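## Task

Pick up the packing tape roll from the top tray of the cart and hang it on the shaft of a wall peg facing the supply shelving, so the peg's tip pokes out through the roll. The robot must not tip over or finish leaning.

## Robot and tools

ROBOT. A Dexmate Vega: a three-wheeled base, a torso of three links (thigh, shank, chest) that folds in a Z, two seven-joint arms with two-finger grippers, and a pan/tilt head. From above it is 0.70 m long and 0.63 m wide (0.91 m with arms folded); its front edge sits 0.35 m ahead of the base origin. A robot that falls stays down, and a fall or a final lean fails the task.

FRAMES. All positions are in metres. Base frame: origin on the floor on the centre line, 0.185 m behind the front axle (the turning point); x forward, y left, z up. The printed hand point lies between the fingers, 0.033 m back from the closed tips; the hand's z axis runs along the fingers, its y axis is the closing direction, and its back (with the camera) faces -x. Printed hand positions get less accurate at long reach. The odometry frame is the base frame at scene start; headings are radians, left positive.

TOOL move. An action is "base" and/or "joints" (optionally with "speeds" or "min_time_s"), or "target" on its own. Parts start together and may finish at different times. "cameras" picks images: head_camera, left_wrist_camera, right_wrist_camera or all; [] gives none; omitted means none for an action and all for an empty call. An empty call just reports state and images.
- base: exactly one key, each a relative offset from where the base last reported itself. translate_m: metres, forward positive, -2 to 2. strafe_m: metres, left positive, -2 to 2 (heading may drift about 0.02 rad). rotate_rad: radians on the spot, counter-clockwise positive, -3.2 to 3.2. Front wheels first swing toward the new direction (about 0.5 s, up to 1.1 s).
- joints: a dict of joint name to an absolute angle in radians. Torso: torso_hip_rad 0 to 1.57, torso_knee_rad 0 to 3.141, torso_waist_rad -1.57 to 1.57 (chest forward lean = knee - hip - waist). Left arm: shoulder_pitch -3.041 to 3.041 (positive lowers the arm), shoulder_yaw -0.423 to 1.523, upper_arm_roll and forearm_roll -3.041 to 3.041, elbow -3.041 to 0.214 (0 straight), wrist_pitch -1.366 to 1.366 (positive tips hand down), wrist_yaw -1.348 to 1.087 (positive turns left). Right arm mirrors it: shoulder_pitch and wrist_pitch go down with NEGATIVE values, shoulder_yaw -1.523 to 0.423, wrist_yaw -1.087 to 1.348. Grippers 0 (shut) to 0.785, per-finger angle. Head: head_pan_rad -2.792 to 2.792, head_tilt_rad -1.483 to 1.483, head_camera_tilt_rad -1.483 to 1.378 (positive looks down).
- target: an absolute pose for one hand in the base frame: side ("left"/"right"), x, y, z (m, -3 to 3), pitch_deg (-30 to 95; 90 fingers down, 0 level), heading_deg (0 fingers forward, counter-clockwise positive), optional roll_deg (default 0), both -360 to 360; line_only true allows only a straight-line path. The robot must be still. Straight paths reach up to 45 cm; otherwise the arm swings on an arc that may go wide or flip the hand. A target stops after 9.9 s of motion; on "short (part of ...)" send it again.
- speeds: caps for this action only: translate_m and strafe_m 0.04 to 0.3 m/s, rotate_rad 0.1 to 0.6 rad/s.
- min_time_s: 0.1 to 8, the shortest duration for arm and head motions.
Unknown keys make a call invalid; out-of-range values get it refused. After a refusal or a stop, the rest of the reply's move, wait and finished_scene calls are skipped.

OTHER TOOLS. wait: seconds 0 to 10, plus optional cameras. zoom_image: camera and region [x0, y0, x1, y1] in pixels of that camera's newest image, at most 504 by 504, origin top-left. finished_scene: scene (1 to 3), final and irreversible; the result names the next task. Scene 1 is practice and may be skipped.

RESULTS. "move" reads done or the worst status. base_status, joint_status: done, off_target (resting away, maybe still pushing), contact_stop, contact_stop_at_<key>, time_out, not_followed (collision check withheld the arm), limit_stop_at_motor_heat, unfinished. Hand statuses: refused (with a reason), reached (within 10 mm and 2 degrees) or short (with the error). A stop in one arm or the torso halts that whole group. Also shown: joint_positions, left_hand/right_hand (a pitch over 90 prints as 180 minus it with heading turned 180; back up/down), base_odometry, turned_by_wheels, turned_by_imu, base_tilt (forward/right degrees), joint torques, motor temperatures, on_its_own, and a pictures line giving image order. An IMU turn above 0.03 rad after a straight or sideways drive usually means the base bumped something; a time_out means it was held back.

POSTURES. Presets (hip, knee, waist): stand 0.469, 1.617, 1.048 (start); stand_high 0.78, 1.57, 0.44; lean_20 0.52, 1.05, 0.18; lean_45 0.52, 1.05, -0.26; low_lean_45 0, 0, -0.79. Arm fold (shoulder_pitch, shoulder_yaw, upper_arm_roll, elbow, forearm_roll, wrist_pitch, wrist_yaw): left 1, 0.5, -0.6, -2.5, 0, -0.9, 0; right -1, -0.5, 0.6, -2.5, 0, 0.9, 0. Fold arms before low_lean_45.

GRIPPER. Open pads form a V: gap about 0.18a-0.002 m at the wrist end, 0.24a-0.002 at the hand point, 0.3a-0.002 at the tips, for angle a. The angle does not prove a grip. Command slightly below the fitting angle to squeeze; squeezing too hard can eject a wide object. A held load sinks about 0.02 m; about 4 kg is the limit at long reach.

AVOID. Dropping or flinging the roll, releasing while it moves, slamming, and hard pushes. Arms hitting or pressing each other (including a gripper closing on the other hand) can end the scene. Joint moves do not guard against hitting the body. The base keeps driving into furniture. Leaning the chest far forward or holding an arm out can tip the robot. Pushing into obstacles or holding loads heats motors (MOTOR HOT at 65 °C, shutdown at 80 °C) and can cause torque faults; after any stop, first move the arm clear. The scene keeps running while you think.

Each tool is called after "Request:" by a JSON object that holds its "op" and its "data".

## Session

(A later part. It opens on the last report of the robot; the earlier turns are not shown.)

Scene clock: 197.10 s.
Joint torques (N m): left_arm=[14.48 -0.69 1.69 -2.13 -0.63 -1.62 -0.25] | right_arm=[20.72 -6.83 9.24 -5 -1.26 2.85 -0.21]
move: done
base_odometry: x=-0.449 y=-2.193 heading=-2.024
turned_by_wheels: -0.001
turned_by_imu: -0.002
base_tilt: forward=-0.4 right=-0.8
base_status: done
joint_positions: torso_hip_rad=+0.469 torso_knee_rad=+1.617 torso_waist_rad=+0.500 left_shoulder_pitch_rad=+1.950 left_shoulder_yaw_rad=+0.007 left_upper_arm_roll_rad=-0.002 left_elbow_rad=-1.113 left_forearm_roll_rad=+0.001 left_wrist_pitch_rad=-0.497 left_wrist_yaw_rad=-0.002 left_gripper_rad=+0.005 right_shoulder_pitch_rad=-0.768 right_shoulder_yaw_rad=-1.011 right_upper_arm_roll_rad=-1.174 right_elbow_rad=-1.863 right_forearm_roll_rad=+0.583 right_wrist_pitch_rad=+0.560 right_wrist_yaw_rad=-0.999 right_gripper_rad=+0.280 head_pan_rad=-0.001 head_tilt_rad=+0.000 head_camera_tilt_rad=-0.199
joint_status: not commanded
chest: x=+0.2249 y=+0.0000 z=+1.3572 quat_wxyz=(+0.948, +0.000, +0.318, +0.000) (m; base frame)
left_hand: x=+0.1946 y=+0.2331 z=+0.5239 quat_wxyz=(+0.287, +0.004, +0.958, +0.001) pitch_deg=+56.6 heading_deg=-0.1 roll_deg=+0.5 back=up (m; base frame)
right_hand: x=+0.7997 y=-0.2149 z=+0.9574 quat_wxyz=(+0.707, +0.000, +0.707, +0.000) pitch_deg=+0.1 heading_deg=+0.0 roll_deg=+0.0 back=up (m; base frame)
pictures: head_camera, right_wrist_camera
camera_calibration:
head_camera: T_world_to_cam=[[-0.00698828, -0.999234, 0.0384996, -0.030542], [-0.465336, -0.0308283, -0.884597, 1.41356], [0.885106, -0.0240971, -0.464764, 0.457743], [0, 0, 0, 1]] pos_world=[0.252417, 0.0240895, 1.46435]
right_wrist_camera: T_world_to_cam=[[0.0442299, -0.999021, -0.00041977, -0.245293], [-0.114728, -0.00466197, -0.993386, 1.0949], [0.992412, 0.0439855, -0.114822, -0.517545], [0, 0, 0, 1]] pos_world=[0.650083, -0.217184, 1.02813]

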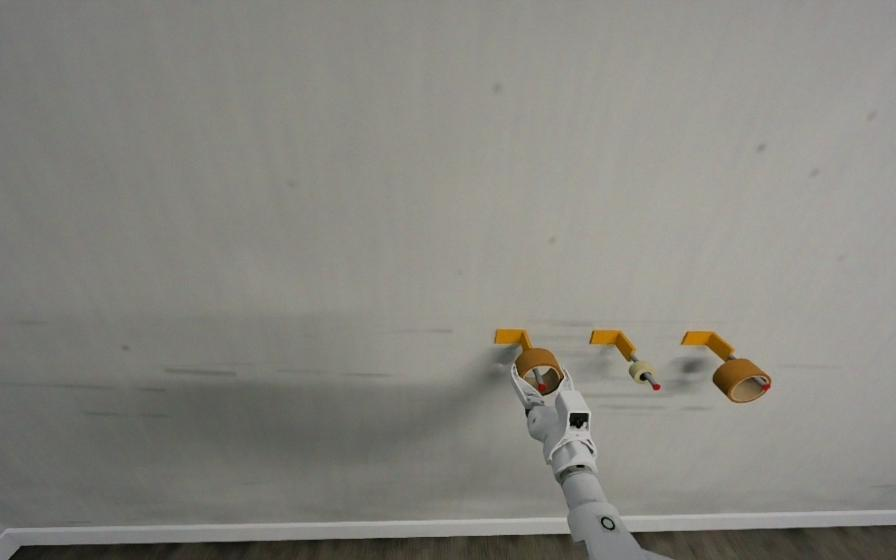

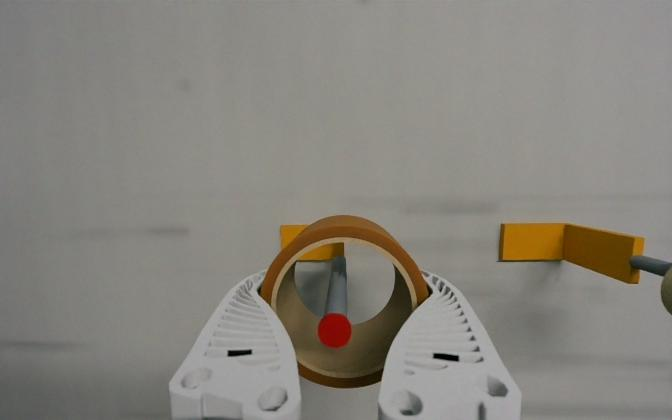

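Request:
{"op": "move", "data": {"base": {"translate_m":0.02}, "speeds": {"translate_m":0.05}}}

Request:
{"op": "move", "data": {"target": {"side":"right","x":0.80,"y":-0.217,"z":0.940,"pitch_deg":0,"heading_deg":0,"line_only":true}, "cameras": ["head_camera","right_wrist_camera"]}}

Request:
{"op": "zoom_image", "data": {"camera": "head_camera", "region": [460, 300, 620, 420]}}

Request:
{"op": "zoom_image", "data": {"camera": "right_wrist_camera", "region": [250, 150, 450, 390]}}

Scene clock: 205.57 s.
Joint torques (N m): left_arm=[11.91 -0.48 2.22 0.74 0.14 -1.27 0.5] | right_arm=[20.7 -4.81 8.87 -5.58 -1.23 2.24 -0.13]
move: done
base_odometry: x=-0.458 y=-2.211 heading=-2.026
turned_by_wheels: -0.001
turned_by_imu: -0.002
base_tilt: forward=-0.4 right=-1.0
base_status: done
joint_positions: torso_hip_rad=+0.469 torso_knee_rad=+1.617 torso_waist_rad=+0.500 left_shoulder_pitch_rad=+1.950 left_shoulder_yaw_rad=+0.007 left_upper_arm_roll_rad=-0.002 left_elbow_rad=-1.113 left_forearm_roll_rad=+0.001 left_wrist_pitch_rad=-0.497 left_wrist_yaw_rad=-0.002 left_gripper_rad=+0.005 right_shoulder_pitch_rad=-0.768 right_shoulder_yaw_rad=-1.011 right_upper_arm_roll_rad=-1.174 right_elbow_rad=-1.863 right_forearm_roll_rad=+0.583 right_wrist_pitch_rad=+0.560 right_wrist_yaw_rad=-0.999 right_gripper_rad=+0.280 head_pan_rad=-0.001 head_tilt_rad=+0.000 head_camera_tilt_rad=-0.199
joint_status: not commanded
chest: x=+0.2249 y=+0.0000 z=+1.3572 quat_wxyz=(+0.948, +0.000, +0.318, +0.000) (m; base frame)
left_hand: x=+0.1946 y=+0.2331 z=+0.5239 quat_wxyz=(+0.287, +0.004, +0.958, +0.001) pitch_deg=+56.6 heading_deg=-0.1 roll_deg=+0.5 back=up (m; base frame)
right_hand: x=+0.7997 y=-0.2149 z=+0.9574 quat_wxyz=(+0.707, +0.000, +0.707, +0.000) pitch_deg=+0.1 heading_deg=+0.0 roll_deg=+0.0 back=up (m; base frame)
pictures: none

Scene clock: 207.17 s.
Joint torques (N m): left_arm=[10.63 1.69 0.51 -1.28 0.22 -1.32 0.08] | right_arm=[0.3 -1.48 1.31 -3.72 -1.86 2.51 0.12]
move: done
base_odometry: x=-0.458 y=-2.211 heading=-2.026
turned_by_wheels: +0.000
turned_by_imu: +0.000
base_tilt: forward=-0.4 right=-1.0
base_status: not commanded
joint_positions: torso_hip_rad=+0.469 torso_knee_rad=+1.617 torso_waist_rad=+0.500 left_shoulder_pitch_rad=+1.950 left_shoulder_yaw_rad=+0.007 left_upper_arm_roll_rad=-0.002 left_elbow_rad=-1.113 left_forearm_roll_rad=+0.001 left_wrist_pitch_rad=-0.497 left_wrist_yaw_rad=-0.002 left_gripper_rad=+0.005 right_shoulder_pitch_rad=-0.773 right_shoulder_yaw_rad=-0.973 right_upper_arm_roll_rad=-1.181 right_elbow_rad=-1.783 right_forearm_roll_rad=+0.575 right_wrist_pitch_rad=+0.602 right_wrist_yaw_rad=-0.978 right_gripper_rad=+0.280 head_pan_rad=-0.001 head_tilt_rad=+0.000 head_camera_tilt_rad=-0.199
joint_status: not commanded
chest: x=+0.2249 y=+0.0000 z=+1.3572 quat_wxyz=(+0.948, +0.000, +0.318, +0.000) (m; base frame)
left_hand: x=+0.1946 y=+0.2331 z=+0.5239 quat_wxyz=(+0.287, +0.004, +0.958, +0.001) pitch_deg=+56.6 heading_deg=-0.1 roll_deg=+0.5 back=up (m; base frame)
right_hand: x=+0.8003 y=-0.2171 z=+0.9411 quat_wxyz=(+0.707, +0.000, +0.707, +0.000) pitch_deg=+0.0 heading_deg=+0.0 roll_deg=+0.0 back=up (m; base frame)
right_hand_status: reached (straight line, planned for 0.6 s): 1 mm and 0.0 deg off.
pictures: head_camera, right_wrist_camera
camera_calibration:
head_camera: T_world_to_cam=[[-0.00698761, -0.999234, 0.0385008, -0.030544], [-0.465336, -0.0308298, -0.884597, 1.41356], [0.885106, -0.0240971, -0.464764, 0.457743], [0, 0, 0, 1]] pos_world=[0.252417, 0.0240895, 1.46435]
right_wrist_camera: T_world_to_cam=[[0.0437211, -0.999044, -0.000401899, -0.24711], [-0.113526, -0.00456855, -0.993525, 1.07793], [0.992573, 0.0434836, -0.113617, -0.521279], [0, 0, 0, 1]] pos_world=[0.650585, -0.219282, 1.01163]

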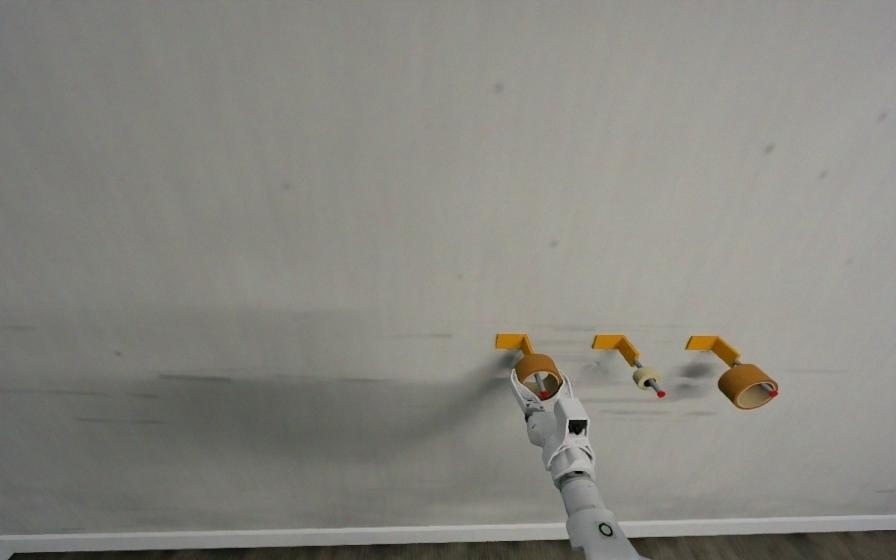

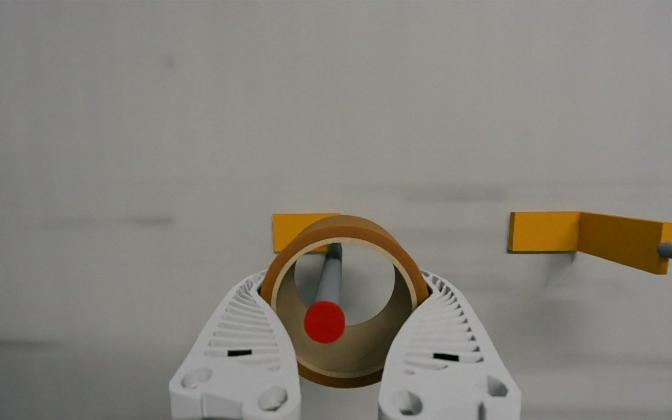

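Scaled by 3.150 from the camera's 896x560 image, which has a finer 960x600 frame.

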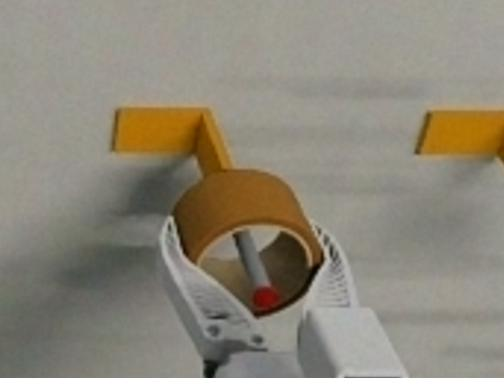

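Scaled by 2.100 from the camera's 672x420 image, which has a finer 960x600 frame.

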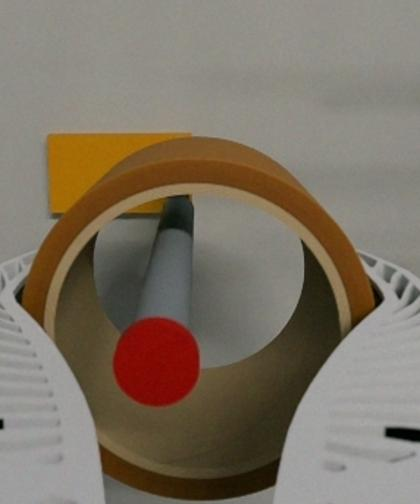

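Request:
{"op": "move", "data": {"target": {"side":"right","x":0.80,"y":-0.208,"z":0.929,"pitch_deg":0,"heading_deg":0,"line_only":true}, "cameras": ["right_wrist_camera"]}}

Request:
{"op": "zoom_image", "data": {"camera": "right_wrist_camera", "region": [250, 150, 450, 390]}}

Scene clock: 212.93 s.
Joint torques (N m): left_arm=[11.65 -0.57 0.13 -1.59 -0.97 -1.22 0.62] | right_arm=[22.25 -0.85 1.25 -3.26 -1.92 2.71 0.16]
move: done
base_odometry: x=-0.458 y=-2.211 heading=-2.026
turned_by_wheels: +0.000
turned_by_imu: +0.000
base_tilt: forward=-0.5 right=-0.8
base_status: not commanded
joint_positions: torso_hip_rad=+0.469 torso_knee_rad=+1.617 torso_waist_rad=+0.500 left_shoulder_pitch_rad=+1.950 left_shoulder_yaw_rad=+0.007 left_upper_arm_roll_rad=-0.002 left_elbow_rad=-1.113 left_forearm_roll_rad=+0.001 left_wrist_pitch_rad=-0.497 left_wrist_yaw_rad=-0.002 left_gripper_rad=+0.005 right_shoulder_pitch_rad=-0.773 right_shoulder_yaw_rad=-0.927 right_upper_arm_roll_rad=-1.189 right_elbow_rad=-1.732 right_forearm_roll_rad=+0.558 right_wrist_pitch_rad=+0.611 right_wrist_yaw_rad=-0.976 right_gripper_rad=+0.280 head_pan_rad=-0.001 head_tilt_rad=+0.000 head_camera_tilt_rad=-0.199
joint_status: not commanded
chest: x=+0.2249 y=+0.0000 z=+1.3572 quat_wxyz=(+0.948, +0.000, +0.318, +0.000) (m; base frame)
left_hand: x=+0.1946 y=+0.2331 z=+0.5239 quat_wxyz=(+0.287, +0.004, +0.958, +0.001) pitch_deg=+56.6 heading_deg=-0.1 roll_deg=+0.5 back=up (m; base frame)
right_hand: x=+0.7999 y=-0.2089 z=+0.9297 quat_wxyz=(+0.707, +0.000, +0.707, +0.000) pitch_deg=+0.0 heading_deg=+0.0 roll_deg=+0.0 back=up (m; base frame)
right_hand_status: reached (straight line, planned for 0.5 s): 1 mm and 0.0 deg off.
pictures: right_wrist_camera
camera_calibration:
right_wrist_camera: T_world_to_cam=[[0.043721, -0.999044, -0.000437199, -0.238873], [-0.114328, -0.00456856, -0.993433, 1.06714], [0.992481, 0.0434839, -0.114418, -0.521759], [0, 0, 0, 1]] pos_world=[0.650283, -0.211082, 1.00033]

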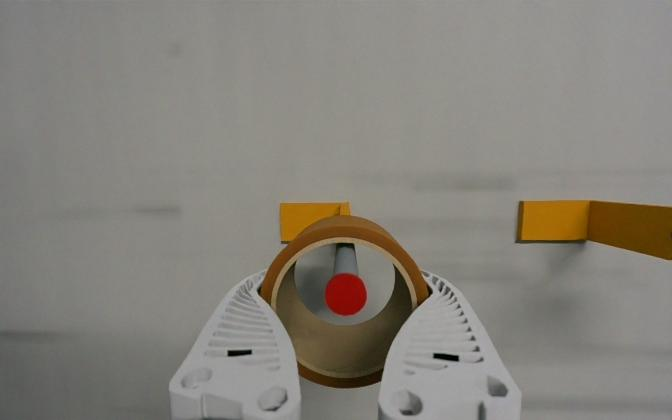

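Scaled by 2.100 from the camera's 672x420 image, which has a finer 960x600 frame.

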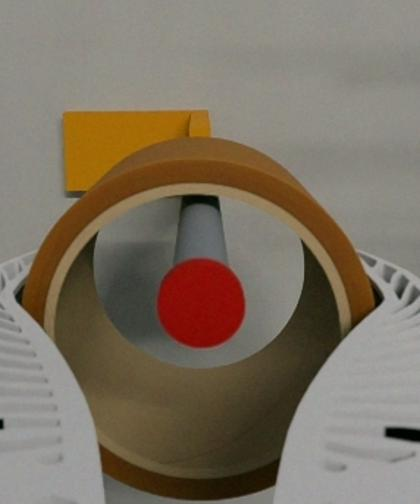

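Request:
{"op": "move", "data": {"target": {"side":"right","x":0.80,"y":-0.208,"z":0.920,"pitch_deg":0,"heading_deg":0,"line_only":true}, "cameras": ["right_wrist_camera"]}}

Request:
{"op": "zoom_image", "data": {"camera": "right_wrist_camera", "region": [250, 150, 450, 390]}}

Scene clock: 218.67 s.
Joint torques (N m): left_arm=[13.38 -1.69 -0.23 0.54 0.26 -2.04 0.41] | right_arm=[-5.42 -0.35 -2.64 0.18 0.31 -0.53 0.39]
move: done
base_odometry: x=-0.458 y=-2.211 heading=-2.026
turned_by_wheels: +0.000
turned_by_imu: +0.000
base_tilt: forward=-0.4 right=-0.7
base_status: not commanded
joint_positions: torso_hip_rad=+0.469 torso_knee_rad=+1.617 torso_waist_rad=+0.500 left_shoulder_pitch_rad=+1.950 left_shoulder_yaw_rad=+0.007 left_upper_arm_roll_rad=-0.002 left_elbow_rad=-1.113 left_forearm_roll_rad=+0.001 left_wrist_pitch_rad=-0.497 left_wrist_yaw_rad=-0.002 left_gripper_rad=+0.005 right_shoulder_pitch_rad=-0.773 right_shoulder_yaw_rad=-0.901 right_upper_arm_roll_rad=-1.192 right_elbow_rad=-1.687 right_forearm_roll_rad=+0.553 right_wrist_pitch_rad=+0.632 right_wrist_yaw_rad=-0.966 right_gripper_rad=+0.280 head_pan_rad=-0.001 head_tilt_rad=+0.000 head_camera_tilt_rad=-0.199
joint_status: not commanded
chest: x=+0.2248 y=+0.0000 z=+1.3572 quat_wxyz=(+0.948, +0.000, +0.318, +0.000) (m; base frame)
left_hand: x=+0.1946 y=+0.2331 z=+0.5239 quat_wxyz=(+0.287, +0.004, +0.958, +0.001) pitch_deg=+56.6 heading_deg=-0.1 roll_deg=+0.5 back=up (m; base frame)
right_hand: x=+0.8004 y=-0.2082 z=+0.9218 quat_wxyz=(+0.708, +0.000, +0.706, +0.000) pitch_deg=-0.1 heading_deg=+0.0 roll_deg=+0.0 back=up (m; base frame)
right_hand_status: reached (straight line, planned for 0.5 s): 2 mm and 0.1 deg off.
pictures: right_wrist_camera
camera_calibration:
right_wrist_camera: T_world_to_cam=[[0.0437665, -0.999041, -0.000843696, -0.237821], [-0.112054, -0.00406975, -0.993694, 1.05792], [0.992738, 0.0435851, -0.112125, -0.525551], [0, 0, 0, 1]] pos_world=[0.650687, -0.210381, 0.992118]

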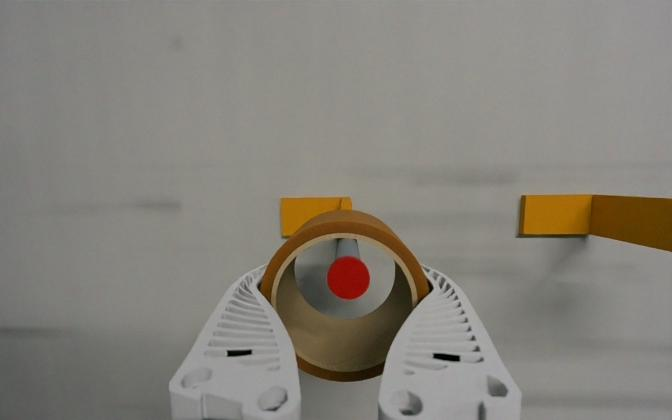

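Scaled by 2.100 from the camera's 672x420 image, which has a finer 960x600 frame.

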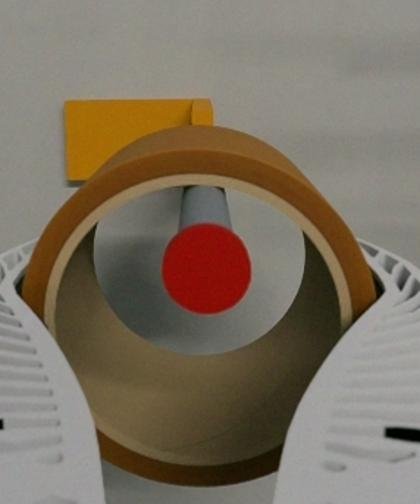

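Roll shifted up in the hand: contact. Release.

Request:
{"op": "move", "data": {"joints": {"right_gripper_rad":0.5}}}

Request:
{"op": "move", "data": {"joints": {"right_gripper_rad":0.785}, "cameras": ["head_camera","right_wrist_camera"]}}

Request:
{"op": "zoom_image", "data": {"camera": "head_camera", "region": [460, 310, 620, 430]}}

Scene clock: 222.67 s.
Joint torques (N m): left_arm=[14.86 0.14 0.44 -1.76 -0.32 -1.12 0.07] | right_arm=[1.66 -1.76 0.79 -2.49 -0.82 2.64 0.07]
move: done
base_odometry: x=-0.458 y=-2.211 heading=-2.026
turned_by_wheels: +0.000
turned_by_imu: +0.000
base_tilt: forward=-0.4 right=-0.8
base_status: not commanded
joint_positions: torso_hip_rad=+0.469 torso_knee_rad=+1.617 torso_waist_rad=+0.500 left_shoulder_pitch_rad=+1.950 left_shoulder_yaw_rad=+0.007 left_upper_arm_roll_rad=-0.002 left_elbow_rad=-1.113 left_forearm_roll_rad=+0.001 left_wrist_pitch_rad=-0.497 left_wrist_yaw_rad=-0.002 left_gripper_rad=+0.005 right_shoulder_pitch_rad=-0.773 right_shoulder_yaw_rad=-0.899 right_upper_arm_roll_rad=-1.193 right_elbow_rad=-1.683 right_forearm_roll_rad=+0.553 right_wrist_pitch_rad=+0.633 right_wrist_yaw_rad=-0.965 right_gripper_rad=+0.500 head_pan_rad=-0.001 head_tilt_rad=+0.000 head_camera_tilt_rad=-0.199
joint_status: all done
chest: x=+0.2248 y=+0.0000 z=+1.3572 quat_wxyz=(+0.948, +0.000, +0.318, +0.000) (m; base frame)
left_hand: x=+0.1946 y=+0.2331 z=+0.5239 quat_wxyz=(+0.287, +0.004, +0.958, +0.001) pitch_deg=+56.6 heading_deg=-0.1 roll_deg=+0.5 back=up (m; base frame)
right_hand: x=+0.8002 y=-0.2081 z=+0.9206 quat_wxyz=(+0.707, +0.000, +0.707, +0.000) pitch_deg=+0.0 heading_deg=+0.0 roll_deg=+0.0 back=up (m; base frame)
pictures: none

Scene clock: 223.47 s.
Joint torques (N m): left_arm=[11 1.59 1.62 -0.54 -0.75 -0.85 -0.23] | right_arm=[0.52 -2.75 1.36 -2.08 -0.79 2.14 0.19]
move: done
base_odometry: x=-0.458 y=-2.211 heading=-2.026
turned_by_wheels: +0.000
turned_by_imu: +0.000
base_tilt: forward=-0.8 right=-0.6
base_status: not commanded
joint_positions: torso_hip_rad=+0.469 torso_knee_rad=+1.617 torso_waist_rad=+0.500 left_shoulder_pitch_rad=+1.950 left_shoulder_yaw_rad=+0.007 left_upper_arm_roll_rad=-0.002 left_elbow_rad=-1.113 left_forearm_roll_rad=+0.001 left_wrist_pitch_rad=-0.497 left_wrist_yaw_rad=-0.002 left_gripper_rad=+0.005 right_shoulder_pitch_rad=-0.773 right_shoulder_yaw_rad=-0.899 right_upper_arm_roll_rad=-1.193 right_elbow_rad=-1.683 right_forearm_roll_rad=+0.553 right_wrist_pitch_rad=+0.633 right_wrist_yaw_rad=-0.965 right_gripper_rad=+0.785 head_pan_rad=-0.001 head_tilt_rad=+0.000 head_camera_tilt_rad=-0.199
joint_status: all done
chest: x=+0.2248 y=+0.0000 z=+1.3572 quat_wxyz=(+0.948, +0.000, +0.318, +0.000) (m; base frame)
left_hand: x=+0.1946 y=+0.2331 z=+0.5239 quat_wxyz=(+0.287, +0.004, +0.958, +0.001) pitch_deg=+56.6 heading_deg=-0.1 roll_deg=+0.5 back=up (m; base frame)
right_hand: x=+0.8002 y=-0.2081 z=+0.9206 quat_wxyz=(+0.707, +0.000, +0.707, +0.000) pitch_deg=+0.0 heading_deg=+0.0 roll_deg=+0.0 back=up (m; base frame)
pictures: head_camera, right_wrist_camera
camera_calibration:
head_camera: T_world_to_cam=[[-0.0069963, -0.999234, 0.0384995, -0.0305444], [-0.465138, -0.0308299, -0.884701, 1.41371], [0.88521, -0.0240972, -0.464567, 0.45756], [0, 0, 0, 1]] pos_world=[0.25232, 0.0240895, 1.46445]
right_wrist_camera: T_world_to_cam=[[0.0439105, -0.999035, -0.000503261, -0.238244], [-0.113036, -0.00446773, -0.993581, 1.05725], [0.99262, 0.0436855, -0.113123, -0.524387], [0, 0, 0, 1]] pos_world=[0.650485, -0.210382, 0.991023]

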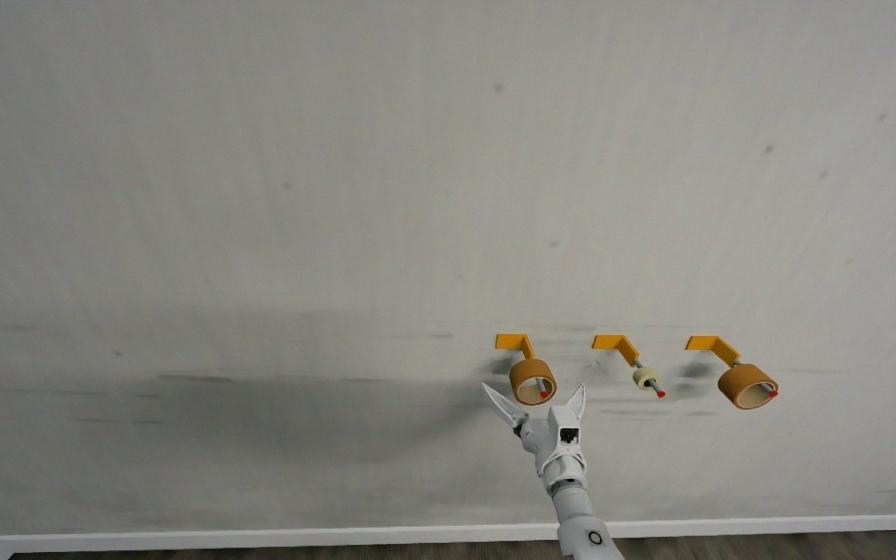

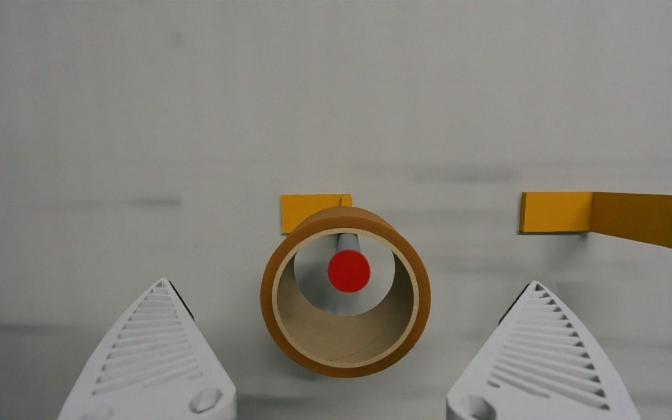

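Scaled by 3.150 from the camera's 896x560 image, which has a finer 960x600 frame.

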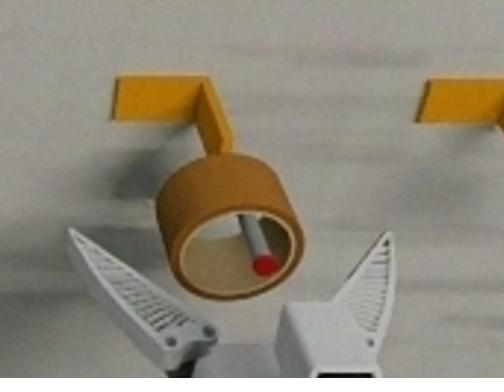

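Request:
{"op": "move", "data": {"base": {"translate_m":-0.35}, "speeds": {"translate_m":0.1}, "cameras": ["head_camera","right_wrist_camera"]}}

Request:
{"op": "zoom_image", "data": {"camera": "head_camera", "region": [470, 250, 560, 330]}}

Request:
{"op": "zoom_image", "data": {"camera": "right_wrist_camera", "region": [230, 120, 430, 280]}}

Scene clock: 231.17 s.
Joint torques (N m): left_arm=[12.72 0.23 0.61 -1.61 0.2 -2.21 -0.01] | right_arm=[1.35 -0.86 1.57 -2.75 -0.68 2.25 -0.12]
move: done
base_odometry: x=-0.303 y=-1.897 heading=-2.027
turned_by_wheels: -0.002
turned_by_imu: -0.002
base_tilt: forward=-0.5 right=-0.8
base_status: done
joint_positions: torso_hip_rad=+0.469 torso_knee_rad=+1.617 torso_waist_rad=+0.500 left_shoulder_pitch_rad=+1.950 left_shoulder_yaw_rad=+0.007 left_upper_arm_roll_rad=-0.002 left_elbow_rad=-1.113 left_forearm_roll_rad=+0.001 left_wrist_pitch_rad=-0.497 left_wrist_yaw_rad=-0.002 left_gripper_rad=+0.005 right_shoulder_pitch_rad=-0.774 right_shoulder_yaw_rad=-0.899 right_upper_arm_roll_rad=-1.193 right_elbow_rad=-1.683 right_forearm_roll_rad=+0.553 right_wrist_pitch_rad=+0.633 right_wrist_yaw_rad=-0.965 right_gripper_rad=+0.785 head_pan_rad=-0.001 head_tilt_rad=+0.000 head_camera_tilt_rad=-0.199
joint_status: not commanded
chest: x=+0.2248 y=+0.0000 z=+1.3572 quat_wxyz=(+0.948, +0.000, +0.318, +0.000) (m; base frame)
left_hand: x=+0.1946 y=+0.2331 z=+0.5239 quat_wxyz=(+0.287, +0.004, +0.958, +0.001) pitch_deg=+56.6 heading_deg=-0.1 roll_deg=+0.5 back=up (m; base frame)
right_hand: x=+0.8002 y=-0.2081 z=+0.9205 quat_wxyz=(+0.707, +0.000, +0.707, +0.000) pitch_deg=+0.0 heading_deg=+0.0 roll_deg=+0.0 back=up (m; base frame)
pictures: head_camera, right_wrist_camera
camera_calibration:
head_camera: T_world_to_cam=[[-0.00699769, -0.999234, 0.0384999, -0.0305445], [-0.46518, -0.0308284, -0.884679, 1.41369], [0.885188, -0.0241001, -0.464608, 0.457627], [0, 0, 0, 1]] pos_world=[0.25232, 0.0240895, 1.46445]
right_wrist_camera: T_world_to_cam=[[0.0439099, -0.999035, -0.000507507, -0.238139], [-0.113134, -0.00446779, -0.99357, 1.0572], [0.992609, 0.043685, -0.113221, -0.524298], [0, 0, 0, 1]] pos_world=[0.650485, -0.210282, 0.990924]

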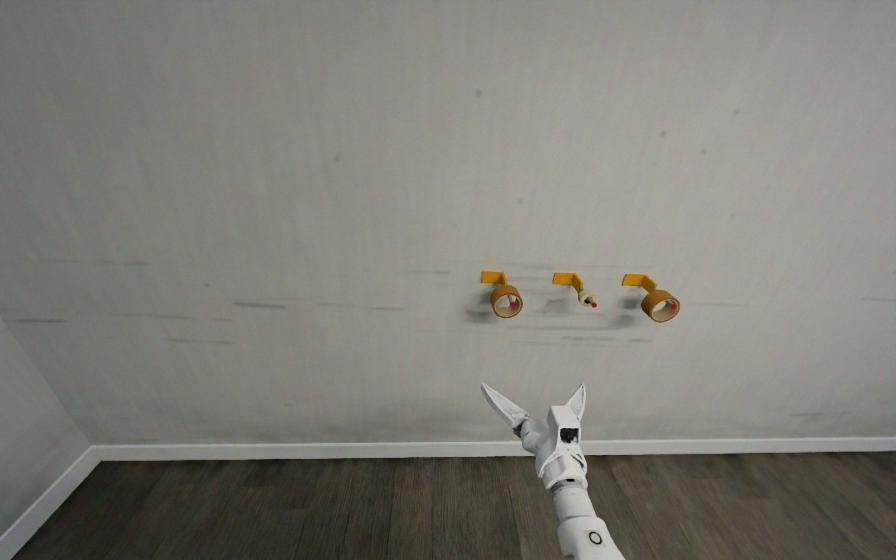

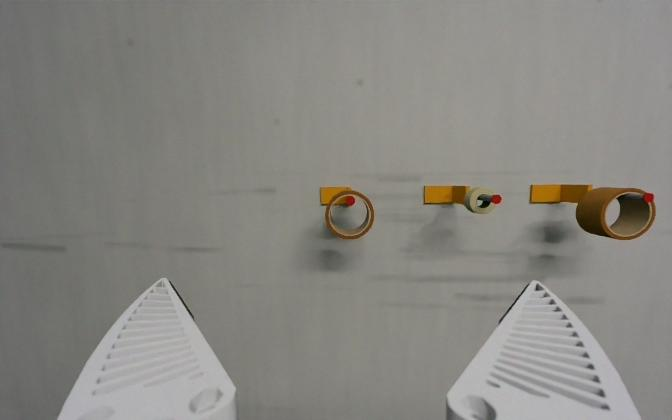

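Scaled by 5.600 from the camera's 896x560 image, which has a finer 960x600 frame.

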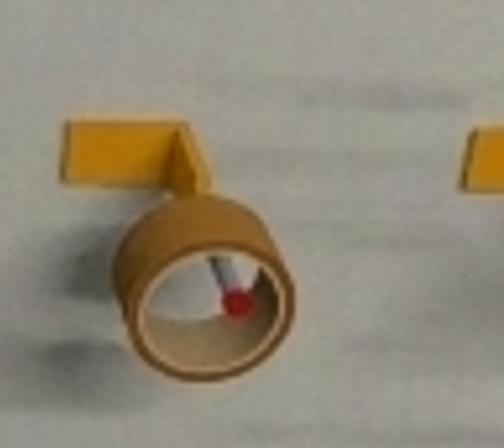

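Scaled by 2.520 from the camera's 672x420 image, which has a finer 960x600 frame.

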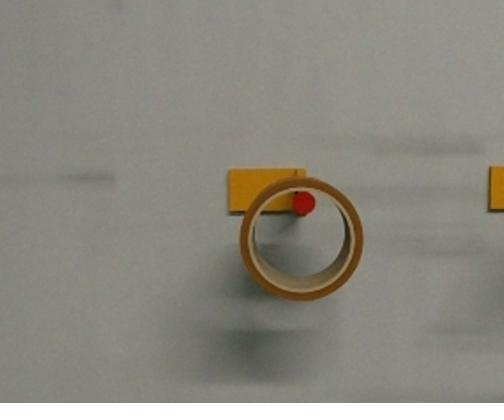

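Same as before; hung.

Request:
{"op": "finished_scene", "data": {"scene": 3}}

The scene is finished: the task was done.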